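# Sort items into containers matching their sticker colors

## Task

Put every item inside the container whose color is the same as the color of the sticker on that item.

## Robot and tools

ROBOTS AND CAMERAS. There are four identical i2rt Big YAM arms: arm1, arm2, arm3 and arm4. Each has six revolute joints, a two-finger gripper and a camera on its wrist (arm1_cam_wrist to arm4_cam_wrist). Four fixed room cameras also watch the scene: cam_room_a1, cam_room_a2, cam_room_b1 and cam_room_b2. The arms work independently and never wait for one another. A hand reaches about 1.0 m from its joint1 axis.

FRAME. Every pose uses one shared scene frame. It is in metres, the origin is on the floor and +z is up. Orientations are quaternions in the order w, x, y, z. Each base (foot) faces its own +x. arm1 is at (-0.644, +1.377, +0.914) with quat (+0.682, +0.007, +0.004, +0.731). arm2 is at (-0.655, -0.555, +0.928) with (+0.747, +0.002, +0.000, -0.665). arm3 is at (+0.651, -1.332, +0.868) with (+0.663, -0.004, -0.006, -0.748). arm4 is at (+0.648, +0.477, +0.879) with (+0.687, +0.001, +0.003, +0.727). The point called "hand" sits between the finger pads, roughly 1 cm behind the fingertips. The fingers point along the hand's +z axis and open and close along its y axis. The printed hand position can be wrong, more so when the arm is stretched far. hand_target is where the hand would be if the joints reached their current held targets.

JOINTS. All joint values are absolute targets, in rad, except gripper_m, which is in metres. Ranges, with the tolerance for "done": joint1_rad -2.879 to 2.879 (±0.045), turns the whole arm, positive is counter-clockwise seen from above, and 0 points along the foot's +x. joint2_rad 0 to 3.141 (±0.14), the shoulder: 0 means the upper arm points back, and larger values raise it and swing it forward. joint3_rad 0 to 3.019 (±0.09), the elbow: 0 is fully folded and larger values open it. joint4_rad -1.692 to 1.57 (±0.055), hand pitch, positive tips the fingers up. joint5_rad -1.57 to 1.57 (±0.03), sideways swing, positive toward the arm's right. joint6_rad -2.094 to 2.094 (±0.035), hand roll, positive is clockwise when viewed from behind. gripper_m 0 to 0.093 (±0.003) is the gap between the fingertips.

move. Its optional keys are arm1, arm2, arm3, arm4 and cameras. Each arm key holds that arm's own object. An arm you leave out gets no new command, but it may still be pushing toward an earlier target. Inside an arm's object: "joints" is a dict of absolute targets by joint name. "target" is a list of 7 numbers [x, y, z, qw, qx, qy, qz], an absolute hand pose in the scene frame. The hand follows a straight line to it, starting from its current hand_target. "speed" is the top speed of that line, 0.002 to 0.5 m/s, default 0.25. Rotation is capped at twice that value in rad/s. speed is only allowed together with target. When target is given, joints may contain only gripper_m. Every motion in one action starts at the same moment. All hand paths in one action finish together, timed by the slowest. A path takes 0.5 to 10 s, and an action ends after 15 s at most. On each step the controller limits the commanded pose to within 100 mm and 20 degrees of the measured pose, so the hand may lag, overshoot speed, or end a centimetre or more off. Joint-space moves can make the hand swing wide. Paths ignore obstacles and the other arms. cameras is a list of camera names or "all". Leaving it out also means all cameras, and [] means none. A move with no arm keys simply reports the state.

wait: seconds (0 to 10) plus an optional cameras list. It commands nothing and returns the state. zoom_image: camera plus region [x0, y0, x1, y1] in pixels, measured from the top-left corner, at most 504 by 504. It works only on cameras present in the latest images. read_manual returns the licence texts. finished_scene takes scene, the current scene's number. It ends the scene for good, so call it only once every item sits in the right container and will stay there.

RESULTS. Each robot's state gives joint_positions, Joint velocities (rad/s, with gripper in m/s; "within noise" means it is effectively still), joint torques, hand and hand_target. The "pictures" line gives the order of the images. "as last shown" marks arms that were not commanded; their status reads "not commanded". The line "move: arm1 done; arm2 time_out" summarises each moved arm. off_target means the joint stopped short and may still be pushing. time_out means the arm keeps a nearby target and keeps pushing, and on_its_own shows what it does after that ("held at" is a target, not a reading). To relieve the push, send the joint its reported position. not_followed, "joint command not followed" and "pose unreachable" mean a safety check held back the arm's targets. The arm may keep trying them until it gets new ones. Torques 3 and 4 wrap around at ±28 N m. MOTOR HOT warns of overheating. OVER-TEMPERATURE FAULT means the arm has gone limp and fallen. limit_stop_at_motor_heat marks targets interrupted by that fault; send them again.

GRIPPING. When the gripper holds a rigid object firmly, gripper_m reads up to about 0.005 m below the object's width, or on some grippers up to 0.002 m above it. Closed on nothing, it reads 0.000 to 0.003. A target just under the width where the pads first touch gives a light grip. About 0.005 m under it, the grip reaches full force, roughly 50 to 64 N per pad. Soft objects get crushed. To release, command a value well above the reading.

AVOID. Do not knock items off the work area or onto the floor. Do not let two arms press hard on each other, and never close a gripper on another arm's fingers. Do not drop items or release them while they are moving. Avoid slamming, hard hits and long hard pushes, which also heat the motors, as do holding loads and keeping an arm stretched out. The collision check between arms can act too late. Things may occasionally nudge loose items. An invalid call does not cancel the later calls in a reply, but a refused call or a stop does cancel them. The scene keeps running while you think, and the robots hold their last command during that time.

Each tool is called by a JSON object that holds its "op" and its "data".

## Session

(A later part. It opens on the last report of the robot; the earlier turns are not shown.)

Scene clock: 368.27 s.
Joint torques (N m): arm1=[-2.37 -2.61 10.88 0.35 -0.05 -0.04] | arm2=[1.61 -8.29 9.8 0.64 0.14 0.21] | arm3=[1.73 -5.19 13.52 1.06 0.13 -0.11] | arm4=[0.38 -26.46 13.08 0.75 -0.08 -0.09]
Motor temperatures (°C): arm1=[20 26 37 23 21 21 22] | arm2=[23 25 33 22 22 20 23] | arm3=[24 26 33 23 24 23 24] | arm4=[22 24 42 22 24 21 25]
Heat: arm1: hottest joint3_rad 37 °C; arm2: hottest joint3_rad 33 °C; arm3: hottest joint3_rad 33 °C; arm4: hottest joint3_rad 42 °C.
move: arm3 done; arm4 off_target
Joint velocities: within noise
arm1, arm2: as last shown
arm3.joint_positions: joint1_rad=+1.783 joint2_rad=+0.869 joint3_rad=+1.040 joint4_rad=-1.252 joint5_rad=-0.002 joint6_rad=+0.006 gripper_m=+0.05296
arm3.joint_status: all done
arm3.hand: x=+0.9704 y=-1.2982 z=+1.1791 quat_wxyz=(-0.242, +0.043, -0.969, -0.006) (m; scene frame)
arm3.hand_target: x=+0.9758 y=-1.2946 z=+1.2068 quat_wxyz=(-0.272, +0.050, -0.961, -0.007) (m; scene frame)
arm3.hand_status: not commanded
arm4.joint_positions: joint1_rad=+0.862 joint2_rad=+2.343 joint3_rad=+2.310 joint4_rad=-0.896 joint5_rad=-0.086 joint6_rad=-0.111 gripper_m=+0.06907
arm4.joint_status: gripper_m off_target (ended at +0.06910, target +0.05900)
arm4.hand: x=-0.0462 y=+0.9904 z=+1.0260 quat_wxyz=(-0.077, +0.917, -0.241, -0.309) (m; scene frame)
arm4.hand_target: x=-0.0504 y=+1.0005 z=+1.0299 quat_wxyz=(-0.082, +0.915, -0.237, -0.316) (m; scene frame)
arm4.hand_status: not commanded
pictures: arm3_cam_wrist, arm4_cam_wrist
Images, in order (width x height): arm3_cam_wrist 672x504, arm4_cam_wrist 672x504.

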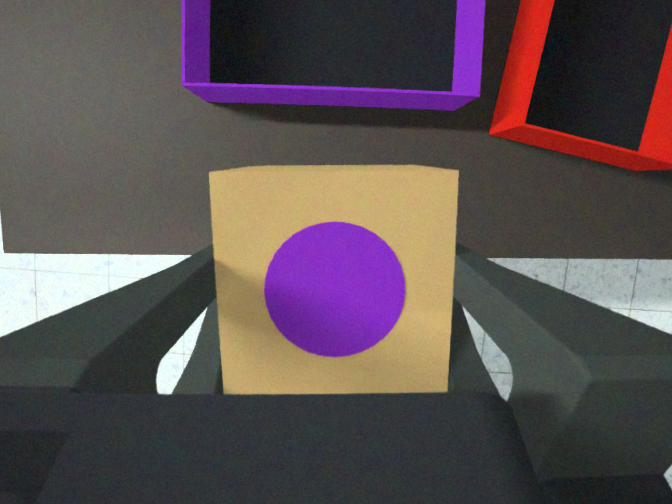

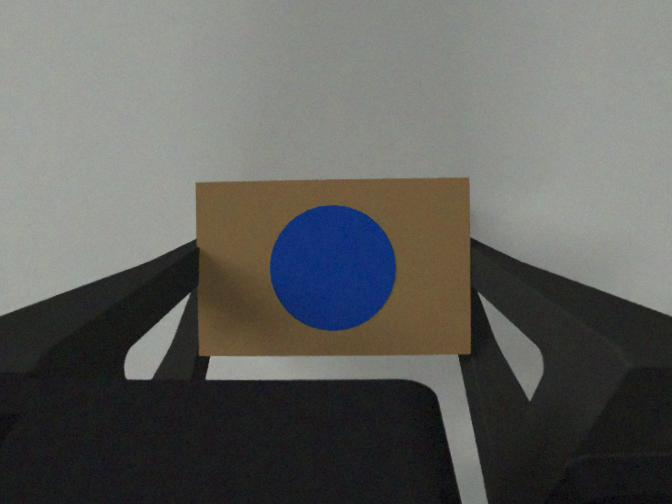

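{"op": "move", "data": {"arm3": {"target": [1.192, -1.278, 0.96, 0.2162, -0.0383, 0.9755, 0.0085], "speed": 0.25}, "arm4": {"target": [0.32, 0.71, 1.16, 0.0985, -0.9012, 0.2859, 0.3104], "speed": 0.2}, "cameras": ["arm3_cam_wrist", "arm4_cam_wrist"]}}

Scene clock: 384.40 s.
Joint torques (N m): arm1=[-2.78 -2.96 10.96 0.39 -0.02 -0.02] | arm2=[1.61 -8.12 9.76 0.68 0.15 0.21] | arm3=[1.55 -15.15 12.07 1.35 -0.06 0.03] | arm4=[1.55 -5.95 9.51 0.77 0.2 0.2]
Motor temperatures (°C): arm1=[20 26 37 23 21 21 22] | arm2=[23 25 33 22 22 20 23] | arm3=[24 25 33 23 24 23 24] | arm4=[22 25 41 22 24 21 25]
Heat: arm1: hottest joint3_rad 37 °C; arm2: hottest joint3_rad 33 °C; arm3: hottest joint3_rad 33 °C; arm4: hottest joint3_rad 41 °C.
move: arm3 off_target; arm4 done
Joint velocities: within noise
arm1, arm2: as last shown
arm3.joint_positions: joint1_rad=+1.783 joint2_rad=+1.614 joint3_rad=+1.045 joint4_rad=-0.629 joint5_rad=-0.003 joint6_rad=+0.013 gripper_m=+0.05296
arm3.joint_status: not commanded
arm3.hand: x=+1.1659 y=-1.2834 z=+0.9383 quat_wxyz=(-0.185, +0.040, -0.982, -0.005) (m; scene frame)
arm3.hand_target: x=+1.1904 y=-1.2781 z=+0.9608 quat_wxyz=(-0.216, +0.038, -0.976, -0.009) (m; scene frame)
arm3.hand_status: off_target (0.034 m and 3.7 deg from the pose sent, 0.312 m and 3.2 deg at the start)
arm4.joint_positions: joint1_rad=+0.898 joint2_rad=+0.983 joint3_rad=+0.957 joint4_rad=-0.874 joint5_rad=+0.004 joint6_rad=-0.014 gripper_m=+0.06908
arm4.joint_status: not commanded
arm4.hand: x=+0.3210 y=+0.7121 z=+1.1610 quat_wxyz=(-0.102, +0.901, -0.282, -0.314) (m; scene frame)
arm4.hand_target: x=+0.3200 y=+0.7100 z=+1.1601 quat_wxyz=(-0.099, +0.901, -0.286, -0.311) (m; scene frame)
arm4.hand_status: done (0.002 m and 0.7 deg from the pose sent, 0.480 m and 6.0 deg at the start)
pictures: arm3_cam_wrist, arm4_cam_wrist
Images, in order (width x height): arm3_cam_wrist 672x504, arm4_cam_wrist 672x504.

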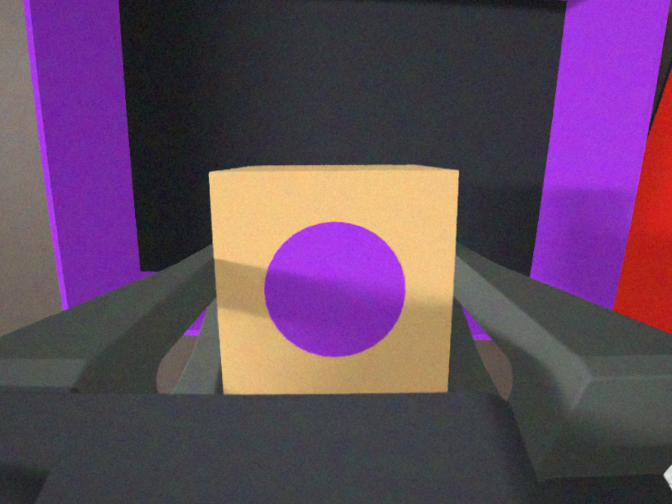

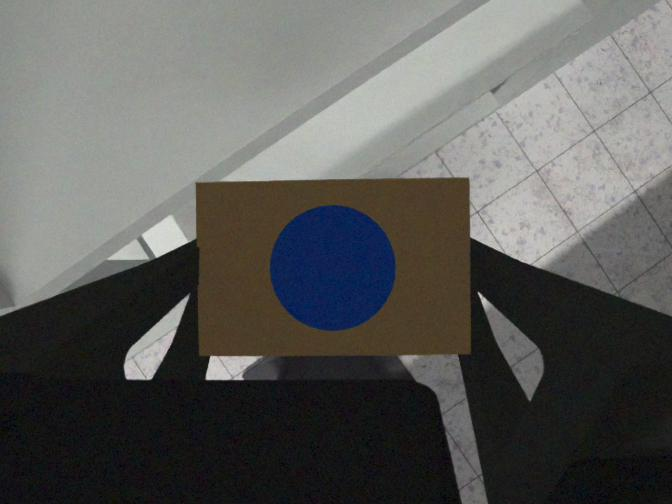

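{"op": "move", "data": {"arm3": {"target": [1.210, -1.277, 0.815, 0.2162, -0.0383, 0.9755, 0.0085], "speed": 0.15}, "arm4": {"joints": {"joint2_rad": 0.80, "joint3_rad": 1.05, "joint4_rad": -1.4, "joint5_rad": 0, "joint6_rad": 0}}, "cameras": ["arm3_cam_wrist"]}}

Scene clock: 394.03 s.
Joint torques (N m): arm1=[-2.78 -3.37 10.96 0.28 -0.05 -0.04] | arm2=[1.61 -8.18 9.78 0.64 0.14 0.21] | arm3=[1.44 -18.26 6 1.44 0 0.03] | arm4=[0.91 -2.49 11.4 0.32 -0.05 0.18]
Motor temperatures (°C): arm1=[20 25 37 23 21 21 21] | arm2=[23 25 33 22 22 20 23] | arm3=[24 25 34 23 24 23 24] | arm4=[22 24 41 22 24 21 26]
Heat: arm1: hottest joint3_rad 37 °C; arm2: hottest joint3_rad 33 °C; arm3: hottest joint3_rad 34 °C; arm4: hottest joint3_rad 41 °C.
move: arm3 done; arm4 done
Joint velocities: arm1=[-0.044 -0.015 -0.002 -0.002 -0.022 -0.051 -0.001] | arm2=[within noise] | arm3=[within noise] | arm4=[within noise]
arm1: as last shown
arm2.joint_positions: joint1_rad=+0.916 joint2_rad=+1.117 joint3_rad=+1.116 joint4_rad=-1.365 joint5_rad=+0.002 joint6_rad=-0.007 gripper_m=+0.07494
arm2.joint_status: not commanded
arm2.hand: x=-0.3564 y=-0.7356 z=+1.1877 quat_wxyz=(-0.099, -0.261, -0.960, +0.026) (m; scene frame)
arm2.hand_target: x=-0.3600 y=-0.7301 z=+1.1802 quat_wxyz=(-0.084, -0.264, -0.961, +0.023) (m; scene frame)
arm2.hand_status: not commanded
arm3.joint_positions: joint1_rad=+1.783 joint2_rad=+1.918 joint3_rad=+1.040 joint4_rad=-0.273 joint5_rad=-0.004 joint6_rad=+0.016 gripper_m=+0.05296
arm3.joint_status: not commanded
arm3.hand: x=+1.2074 y=-1.2813 z=+0.8125 quat_wxyz=(-0.208, +0.039, -0.977, -0.006) (m; scene frame)
arm3.hand_target: x=+1.2101 y=-1.2770 z=+0.8151 quat_wxyz=(-0.216, +0.038, -0.976, -0.009) (m; scene frame)
arm3.hand_status: done (0.006 m and 1.0 deg from the pose sent, 0.131 m and 3.7 deg at the start)
arm4.joint_positions: joint1_rad=+0.898 joint2_rad=+0.793 joint3_rad=+1.012 joint4_rad=-1.391 joint5_rad=+0.003 joint6_rad=-0.013 gripper_m=+0.06908
arm4.joint_status: all done
arm4.hand: x=+0.4272 y=+0.6369 z=+1.1844 quat_wxyz=(-0.061, +0.935, -0.292, -0.190) (m; scene frame)
arm4.hand_target: x=+0.4222 y=+0.6373 z=+1.1993 quat_wxyz=(-0.060, +0.933, -0.294, -0.201) (m; scene frame)
arm4.hand_status: not commanded
pictures: arm3_cam_wrist
Images, in order (width x height): arm3_cam_wrist 672x504.

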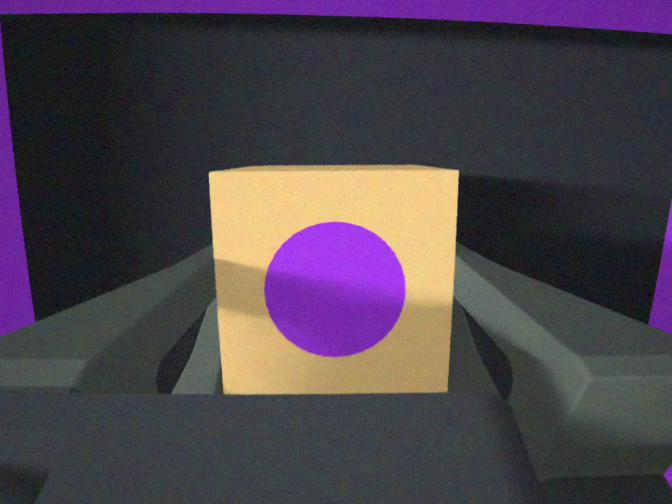

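{"op": "move", "data": {"arm3": {"target": [1.210, -1.277, 0.777, 0.2162, -0.0383, 0.9755, 0.0085], "speed": 0.08}, "arm4": {"joints": {"joint1_rad": -1.896, "joint2_rad": 0.86, "joint3_rad": 1.09, "joint4_rad": -1.1}}, "cameras": ["arm3_cam_wrist", "arm4_cam_wrist", "arm1_cam_wrist"]}}

Scene clock: 414.13 s.
Joint torques (N m): arm1=[-3.02 -2.37 11.02 0.39 -0.1 -0.06] | arm2=[1.55 -8.23 9.78 0.66 0.15 0.21] | arm3=[1.73 -18.14 5.45 1.48 0.03 0.02] | arm4=[0.85 -4.13 13.04 1.36 0.03 0.13]
Motor temperatures (°C): arm1=[20 25 37 23 21 21 21] | arm2=[23 25 33 22 22 20 23] | arm3=[24 25 32 23 24 23 25] | arm4=[22 24 43 22 24 21 26]
Heat: arm1: hottest joint3_rad 37 °C; arm2: hottest joint3_rad 33 °C; arm3: hottest joint3_rad 32 °C; arm4: hottest joint3_rad 43 °C.
move: arm3 done; arm4 done
Joint velocities: within noise
arm1, arm2: as last shown
arm3.joint_positions: joint1_rad=+1.783 joint2_rad=+1.996 joint3_rad=+1.033 joint4_rad=-0.183 joint5_rad=-0.004 joint6_rad=+0.017 gripper_m=+0.05296
arm3.joint_status: not commanded
arm3.hand: x=+1.2083 y=-1.2817 z=+0.7776 quat_wxyz=(-0.211, +0.038, -0.977, -0.006) (m; scene frame)
arm3.hand_target: x=+1.2101 y=-1.2770 z=+0.7772 quat_wxyz=(-0.216, +0.038, -0.976, -0.009) (m; scene frame)
arm3.hand_status: done (0.005 m and 0.7 deg from the pose sent, 0.036 m and 1.0 deg at the start)
arm4.joint_positions: joint1_rad=-1.896 joint2_rad=+0.861 joint3_rad=+1.034 joint4_rad=-1.110 joint5_rad=+0.002 joint6_rad=-0.011 gripper_m=+0.06915
arm4.joint_status: all done
arm4.hand: x=+0.9852 y=+0.3851 z=+1.2074 quat_wxyz=(-0.306, -0.122, -0.943, +0.046) (m; scene frame)
arm4.hand_target: x=+0.9933 y=+0.3833 z=+1.2385 quat_wxyz=(-0.338, -0.125, -0.932, +0.048) (m; scene frame)
arm4.hand_status: not commanded
pictures: arm1_cam_wrist, arm3_cam_wrist, arm4_cam_wrist
Images, in order (width x height): arm1_cam_wrist 672x504, arm3_cam_wrist 672x504, arm4_cam_wrist 672x504.

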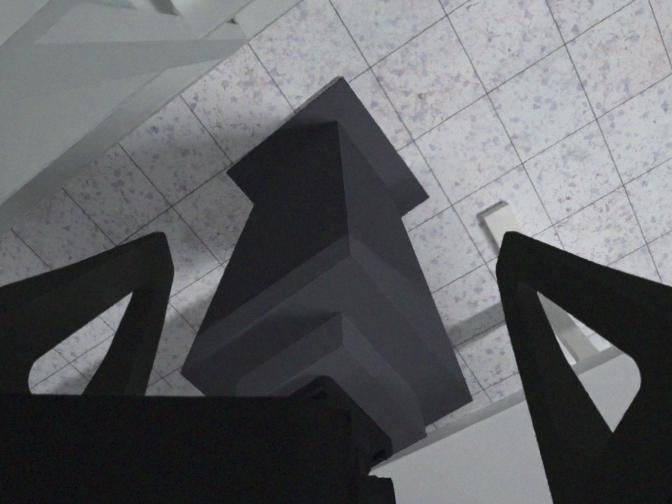

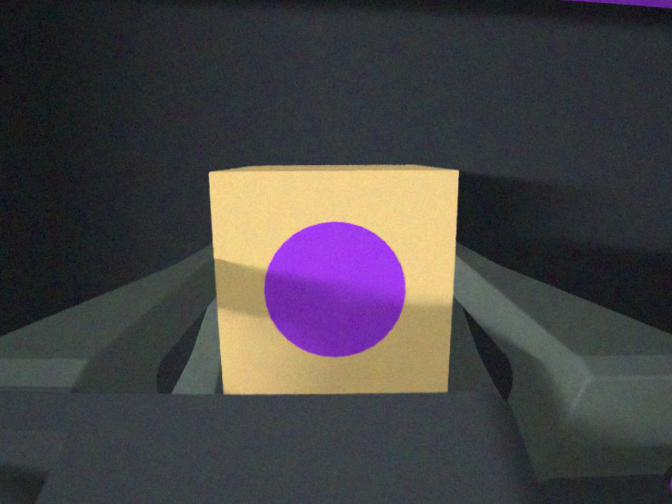

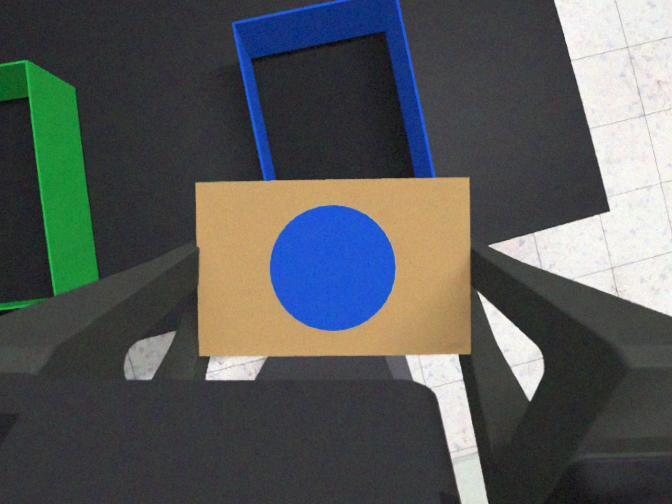

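{"op": "move", "data": {"arm3": {"target": [1.210, -1.277, 0.759, 0.2162, -0.0383, 0.9755, 0.0085], "speed": 0.05}, "arm4": {"target": [1.165, 0.338, 0.95, 0.3170, 0.0414, 0.9474, -0.0138], "speed": 0.2}, "cameras": ["arm3_cam_wrist", "arm4_cam_wrist"]}}

Scene clock: 428.10 s.
Joint torques (N m): arm1=[-2.9 -2.9 11.03 0.36 -0.05 -0.05] | arm2=[1.49 -8.12 9.76 0.65 0.14 0.21] | arm3=[1.49 -16.97 5.33 1.5 0.03 0.02] | arm4=[0.38 -13.63 9.66 1.59 -0.11 -0.1]
Motor temperatures (°C): arm1=[20 25 37 23 21 21 21] | arm2=[23 25 33 22 22 20 23] | arm3=[24 26 31 23 24 23 25] | arm4=[22 23 44 22 24 21 26]
Heat: arm1: hottest joint3_rad 37 °C; arm2: hottest joint3_rad 33 °C; arm3: hottest joint3_rad 31 °C; arm4: hottest joint3_rad 44 °C.
move: arm3 done; arm4 off_target
Joint velocities: within noise
arm1.joint_positions: joint1_rad=-2.247 joint2_rad=+1.035 joint3_rad=+1.070 joint4_rad=-1.399 joint5_rad=-0.007 joint6_rad=-0.001 gripper_m=+0.09296
arm1.joint_status: not commanded
arm1.hand: x=-0.3772 y=+1.1951 z=+1.1729 quat_wxyz=(-0.092, -0.297, -0.950, +0.029) (m; scene frame)
arm1.hand_target: x=-0.3800 y=+1.1931 z=+1.1701 quat_wxyz=(-0.083, -0.298, -0.950, +0.026) (m; scene frame)
arm1.hand_status: not commanded
arm2: as last shown
arm3.joint_positions: joint1_rad=+1.783 joint2_rad=+2.022 joint3_rad=+1.033 joint4_rad=-0.142 joint5_rad=-0.004 joint6_rad=+0.018 gripper_m=+0.05296
arm3.joint_status: not commanded
arm3.hand: x=+1.2115 y=-1.2815 z=+0.7674 quat_wxyz=(-0.218, +0.038, -0.975, -0.007) (m; scene frame)
arm3.hand_target: x=+1.2098 y=-1.2771 z=+0.7591 quat_wxyz=(-0.216, +0.038, -0.976, -0.009) (m; scene frame)
arm3.hand_status: done (0.010 m and 0.3 deg from the pose sent, 0.019 m and 0.7 deg at the start)
arm4.joint_positions: joint1_rad=-1.926 joint2_rad=+1.575 joint3_rad=+0.858 joint4_rad=-0.275 joint5_rad=-0.130 joint6_rad=-0.159 gripper_m=+0.06915
arm4.joint_status: not commanded
arm4.hand: x=+1.1448 y=+0.3475 z=+0.9306 quat_wxyz=(-0.290, -0.048, -0.956, +0.006) (m; scene frame)
arm4.hand_target: x=+1.1638 y=+0.3382 z=+0.9506 quat_wxyz=(-0.317, -0.041, -0.947, +0.014) (m; scene frame)
arm4.hand_status: off_target (0.030 m and 3.5 deg from the pose sent, 0.318 m and 10.0 deg at the start)
pictures: arm3_cam_wrist, arm4_cam_wrist
Images, in order (width x height): arm3_cam_wrist 672x504, arm4_cam_wrist 672x504.

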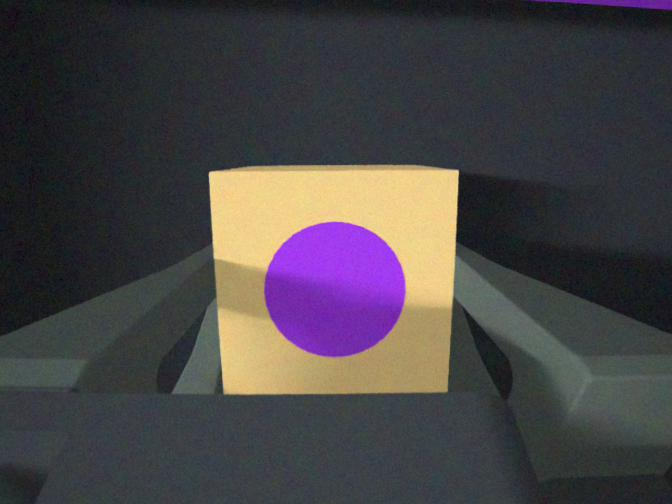

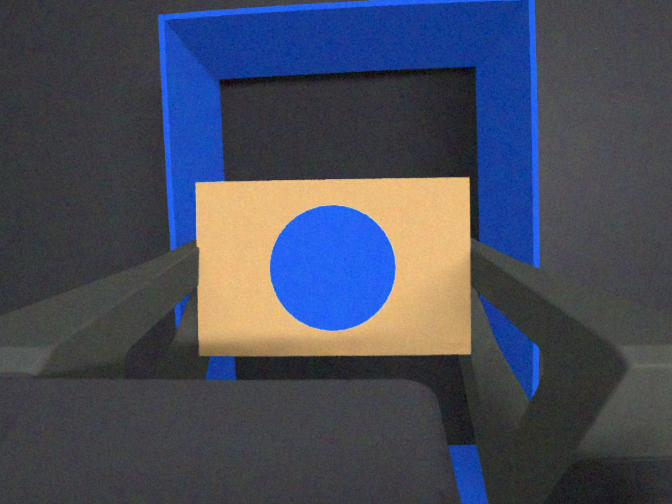

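{"op": "move", "data": {"arm3": {"target": [1.210, -1.277, 0.766, 0.2162, -0.0383, 0.9755, 0.0085], "speed": 0.05}, "arm4": {"target": [1.163, 0.331, 0.775, 0.3170, 0.0414, 0.9474, -0.0138], "speed": 0.15}, "cameras": ["arm4_cam_wrist"]}}

{"op": "move", "data": {"arm3": {"joints": {"gripper_m": 0.075}}, "arm4": {"target": [1.163, 0.331, 0.757, 0.3170, 0.0414, 0.9474, -0.0138], "speed": 0.05}, "cameras": ["arm3_cam_wrist", "arm4_cam_wrist"]}}

Scene clock: 437.83 s.
Joint torques (N m): arm1=[-2.37 -2.96 10.93 0.43 -0.05 -0.07] | arm2=[1.49 -8.35 9.8 0.65 0.14 0.21] | arm3=[1.55 -18.32 5.35 0.87 0.03 0.02] | arm4=[0.32 -15.5 4.56 1.65 -0.16 -0.1]
Motor temperatures (°C): arm1=[20 25 37 23 21 21 21] | arm2=[23 25 33 22 22 20 23] | arm3=[24 26 30 23 24 23 25] | arm4=[22 24 43 22 24 21 26]
Heat: arm1: hottest joint3_rad 37 °C; arm2: hottest joint3_rad 33 °C; arm3: hottest joint3_rad 30 °C; arm4: hottest joint3_rad 43 °C.
move: arm3 done; arm4 done
Joint velocities: within noise
arm1, arm2: as last shown
arm3.joint_positions: joint1_rad=+1.783 joint2_rad=+2.022 joint3_rad=+1.033 joint4_rad=-0.142 joint5_rad=-0.004 joint6_rad=+0.018 gripper_m=+0.05296
arm3.joint_status: not commanded
arm3.hand: x=+1.2115 y=-1.2815 z=+0.7674 quat_wxyz=(-0.218, +0.038, -0.975, -0.007) (m; scene frame)
arm3.hand_target: x=+1.2100 y=-1.2770 z=+0.7660 quat_wxyz=(-0.216, +0.038, -0.976, -0.009) (m; scene frame)
arm3.hand_status: done (0.005 m and 0.3 deg from the pose sent, 0.005 m and 0.3 deg at the start)
arm4.joint_positions: joint1_rad=-1.941 joint2_rad=+1.995 joint3_rad=+0.822 joint4_rad=+0.218 joint5_rad=-0.139 joint6_rad=-0.170 gripper_m=+0.06915
arm4.joint_status: not commanded
arm4.hand: x=+1.1575 y=+0.3363 z=+0.7734 quat_wxyz=(-0.307, -0.046, -0.950, +0.010) (m; scene frame)
arm4.hand_target: x=+1.1628 y=+0.3310 z=+0.7751 quat_wxyz=(-0.317, -0.042, -0.947, +0.014) (m; scene frame)
arm4.hand_status: done (0.008 m and 1.4 deg from the pose sent, 0.158 m and 3.5 deg at the start)
pictures: arm4_cam_wrist
Images, in order (width x height): arm4_cam_wrist 672x504.

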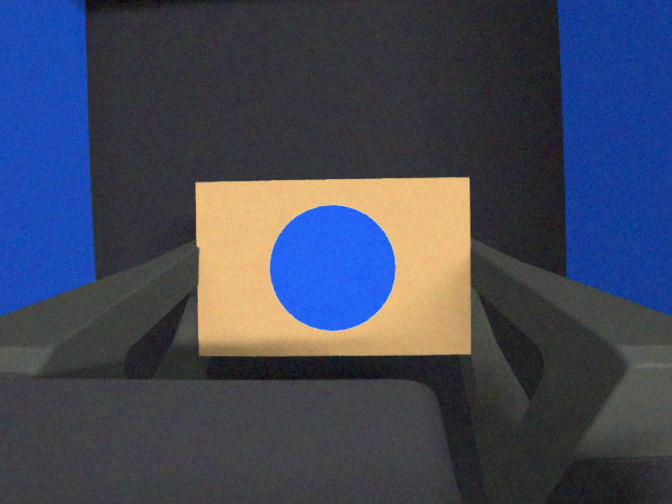

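Scene clock: 438.90 s.
Joint torques (N m): arm1=[-3.19 -2.67 10.97 0.46 -0.03 -0.06] | arm2=[1.49 -8.35 9.77 0.65 0.15 0.21] | arm3=[1.61 -18.37 5.31 0.85 0.03 0.02] | arm4=[0.03 -14.92 4.75 1.59 -0.17 -0.07]
Motor temperatures (°C): arm1=[20 25 37 23 21 21 21] | arm2=[23 25 33 22 22 20 23] | arm3=[24 26 30 23 24 23 25] | arm4=[22 24 43 22 24 21 26]
Heat: arm1: hottest joint3_rad 37 °C; arm2: hottest joint3_rad 33 °C; arm3: hottest joint3_rad 30 °C; arm4: hottest joint3_rad 43 °C.
move: arm3 done; arm4 done
Joint velocities: within noise
arm1, arm2: as last shown
arm3.joint_positions: joint1_rad=+1.783 joint2_rad=+2.022 joint3_rad=+1.033 joint4_rad=-0.142 joint5_rad=-0.004 joint6_rad=+0.018 gripper_m=+0.07496
arm3.joint_status: all done
arm3.hand: x=+1.2115 y=-1.2815 z=+0.7674 quat_wxyz=(-0.218, +0.038, -0.975, -0.007) (m; scene frame)
arm3.hand_target: x=+1.2100 y=-1.2770 z=+0.7660 quat_wxyz=(-0.216, +0.038, -0.976, -0.009) (m; scene frame)
arm3.hand_status: not commanded
arm4.joint_positions: joint1_rad=-1.941 joint2_rad=+2.036 joint3_rad=+0.822 joint4_rad=+0.262 joint5_rad=-0.139 joint6_rad=-0.170 gripper_m=+0.06915
arm4.joint_status: not commanded
arm4.hand: x=+1.1564 y=+0.3365 z=+0.7589 quat_wxyz=(-0.309, -0.046, -0.950, +0.010) (m; scene frame)
arm4.hand_target: x=+1.1626 y=+0.3311 z=+0.7570 quat_wxyz=(-0.317, -0.042, -0.948, +0.014) (m; scene frame)
arm4.hand_status: done (0.009 m and 1.2 deg from the pose sent, 0.018 m and 1.4 deg at the start)
pictures: arm3_cam_wrist, arm4_cam_wrist
Images, in order (width x height): arm3_cam_wrist 672x504, arm4_cam_wrist 672x504.

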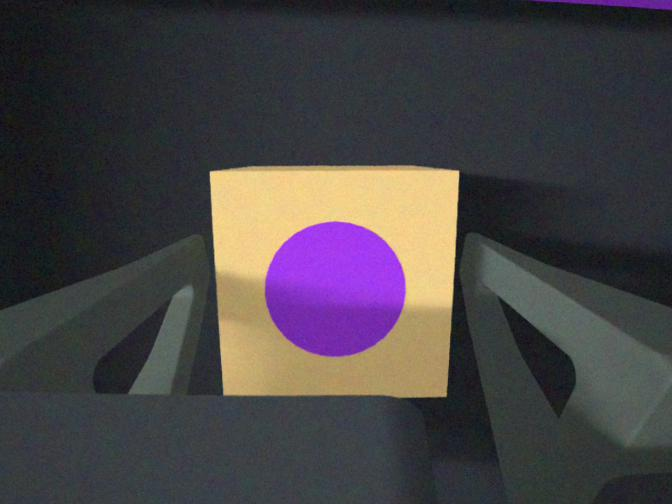

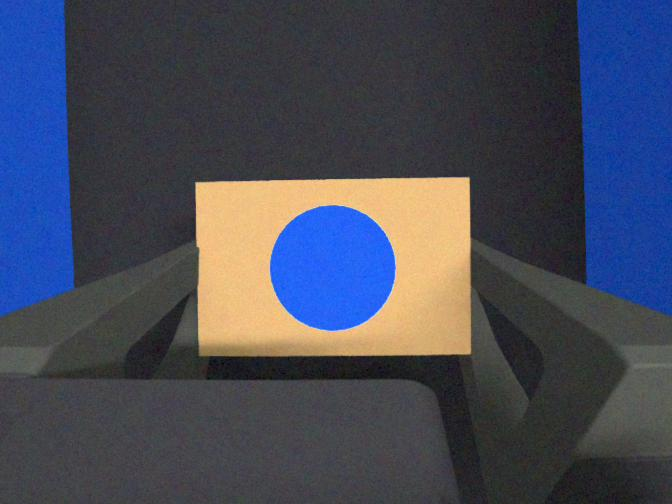

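{"op": "move", "data": {"arm3": {"target": [1.19, -1.279, 0.97, 0.2162, -0.0383, 0.9755, 0.0085], "speed": 0.2}, "arm4": {"target": [1.163, 0.331, 0.743, 0.3170, 0.0414, 0.9474, -0.0138], "speed": 0.05}, "cameras": ["arm3_cam_wrist"]}}

Scene clock: 443.60 s.
Joint torques (N m): arm1=[-2.9 -3.31 10.82 0.46 -0.05 -0.03] | arm2=[1.61 -8.23 9.78 0.64 0.15 0.22] | arm3=[1.44 -15.09 11.32 0.49 -0.06 -0.04] | arm4=[-0.03 -14.39 4.98 1.59 -0.12 -0.11]
Motor temperatures (°C): arm1=[20 25 37 23 21 21 21] | arm2=[23 25 33 22 22 20 23] | arm3=[24 26 30 23 24 23 24] | arm4=[22 24 41 22 24 21 26]
Heat: arm1: hottest joint3_rad 37 °C; arm2: hottest joint3_rad 33 °C; arm3: hottest joint3_rad 30 °C; arm4: hottest joint3_rad 41 °C.
move: arm3 off_target; arm4 off_target
Joint velocities: within noise
arm1, arm2: as last shown
arm3.joint_positions: joint1_rad=+1.783 joint2_rad=+1.599 joint3_rad=+1.066 joint4_rad=-0.632 joint5_rad=-0.004 joint6_rad=+0.018 gripper_m=+0.07496
arm3.joint_status: not commanded
arm3.hand: x=+1.1750 y=-1.2823 z=+0.9544 quat_wxyz=(-0.201, +0.038, -0.979, -0.006) (m; scene frame)
arm3.hand_target: x=+1.1894 y=-1.2791 z=+0.9702 quat_wxyz=(-0.216, +0.038, -0.976, -0.009) (m; scene frame)
arm3.hand_status: off_target (0.022 m and 1.8 deg from the pose sent, 0.204 m and 0.3 deg at the start)
arm4.joint_positions: joint1_rad=-1.941 joint2_rad=+2.064 joint3_rad=+0.822 joint4_rad=+0.300 joint5_rad=-0.139 joint6_rad=-0.172 gripper_m=+0.06915
arm4.joint_status: not commanded
arm4.hand: x=+1.1567 y=+0.3364 z=+0.7500 quat_wxyz=(-0.313, -0.045, -0.949, +0.012) (m; scene frame)
arm4.hand_target: x=+1.1625 y=+0.3311 z=+0.7431 quat_wxyz=(-0.317, -0.042, -0.947, +0.014) (m; scene frame)
arm4.hand_status: off_target (0.011 m and 0.7 deg from the pose sent, 0.018 m and 1.2 deg at the start)
pictures: arm3_cam_wrist
Images, in order (width x height): arm3_cam_wrist 672x504.

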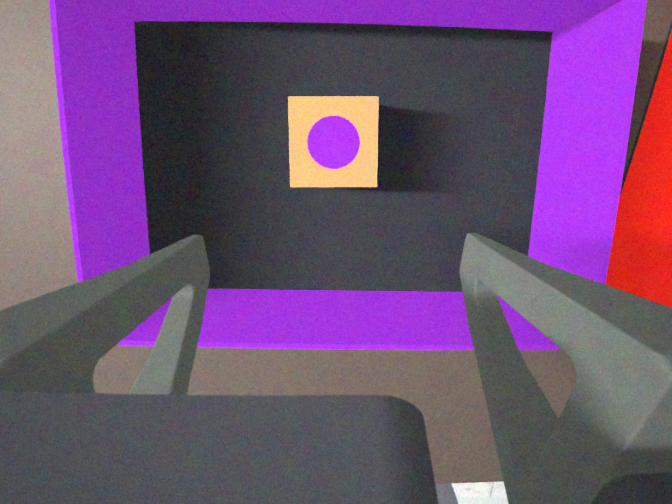

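{"op": "move", "data": {"arm4": {"joints": {"gripper_m": 0.090}}, "cameras": ["arm4_cam_wrist"]}}

{"op": "move", "data": {"arm4": {"target": [1.14, 0.335, 0.95, 0.3170, 0.0414, 0.9474, -0.0138], "speed": 0.2}, "cameras": ["arm4_cam_wrist", "cam_room_a2"]}}

Scene clock: 447.43 s.
Joint torques (N m): arm1=[-2.61 -3.19 10.93 0.42 -0.05 -0.07] | arm2=[1.55 -8.23 9.77 0.64 0.16 0.21] | arm3=[1.32 -15.15 11.34 0.49 -0.07 -0.04] | arm4=[0.03 -14.15 4.97 1.47 -0.13 -0.09]
Motor temperatures (°C): arm1=[20 25 37 23 21 21 21] | arm2=[23 25 33 22 22 20 23] | arm3=[24 26 30 23 24 23 24] | arm4=[22 24 40 22 24 21 26]
Heat: arm1: hottest joint3_rad 37 °C; arm2: hottest joint3_rad 33 °C; arm3: hottest joint3_rad 30 °C; arm4: hottest joint3_rad 40 °C.
move: arm4 done
Joint velocities: within noise
arm1, arm2, arm3: as last shown
arm4.joint_positions: joint1_rad=-1.941 joint2_rad=+2.068 joint3_rad=+0.822 joint4_rad=+0.300 joint5_rad=-0.140 joint6_rad=-0.172 gripper_m=+0.08992
arm4.joint_status: all done
arm4.hand: x=+1.1557 y=+0.3368 z=+0.7478 quat_wxyz=(-0.311, -0.045, -0.949, +0.011) (m; scene frame)
arm4.hand_target: x=+1.1625 y=+0.3311 z=+0.7431 quat_wxyz=(-0.317, -0.041, -0.947, +0.014) (m; scene frame)
arm4.hand_status: not commanded
pictures: arm4_cam_wrist
Images, in order (width x height): arm4_cam_wrist 672x504.

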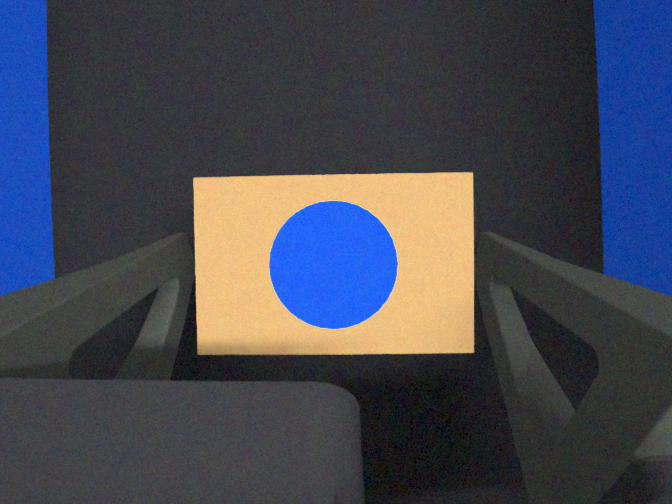

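Scene clock: 449.10 s.
Joint torques (N m): arm1=[-2.9 -2.26 10.97 0.46 -0.07 -0.08] | arm2=[1.55 -8.18 9.74 0.64 0.15 0.21] | arm3=[1.32 -15.09 11.29 0.49 -0.06 -0.04] | arm4=[-0.38 -12.86 9.31 0.59 -0.13 -0.11]
Motor temperatures (°C): arm1=[20 25 37 23 21 21 21] | arm2=[23 25 33 22 22 20 23] | arm3=[24 26 31 23 24 23 24] | arm4=[22 24 40 22 24 21 26]
Heat: arm1: hottest joint3_rad 37 °C; arm2: hottest joint3_rad 33 °C; arm3: hottest joint3_rad 31 °C; arm4: hottest joint3_rad 40 °C.
move: arm4 off_target
Joint velocities: within noise
arm1, arm2, arm3: as last shown
arm4.joint_positions: joint1_rad=-1.951 joint2_rad=+1.522 joint3_rad=+0.800 joint4_rad=-0.236 joint5_rad=-0.146 joint6_rad=-0.179 gripper_m=+0.08992
arm4.joint_status: not commanded
arm4.hand: x=+1.1282 y=+0.3424 z=+0.9372 quat_wxyz=(-0.306, -0.046, -0.951, +0.009) (m; scene frame)
arm4.hand_target: x=+1.1394 y=+0.3351 z=+0.9500 quat_wxyz=(-0.317, -0.041, -0.947, +0.014) (m; scene frame)
arm4.hand_status: off_target (0.019 m and 1.5 deg from the pose sent, 0.203 m and 0.9 deg at the start)
pictures: arm4_cam_wrist, cam_room_a2
Images, in order (width x height): arm4_cam_wrist 672x504, cam_room_a2 672x504.

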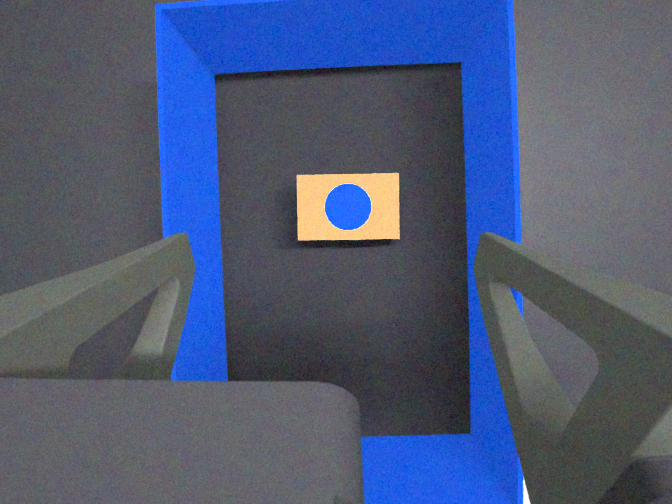

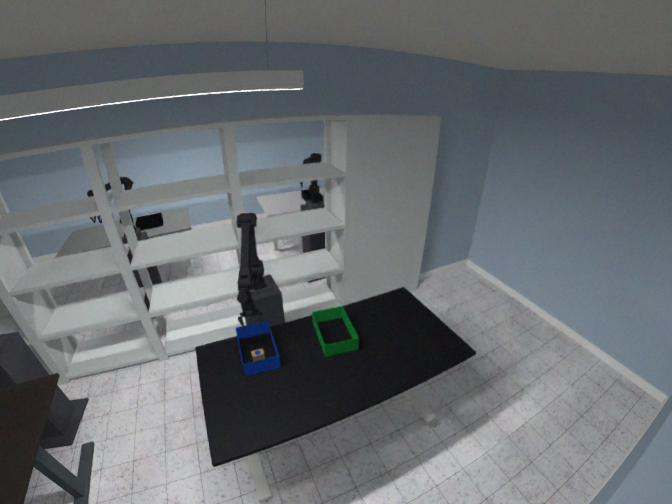

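Both items are placed.

{"op": "finished_scene", "data": {"scene": 2}}

The scene is finished: the task was done.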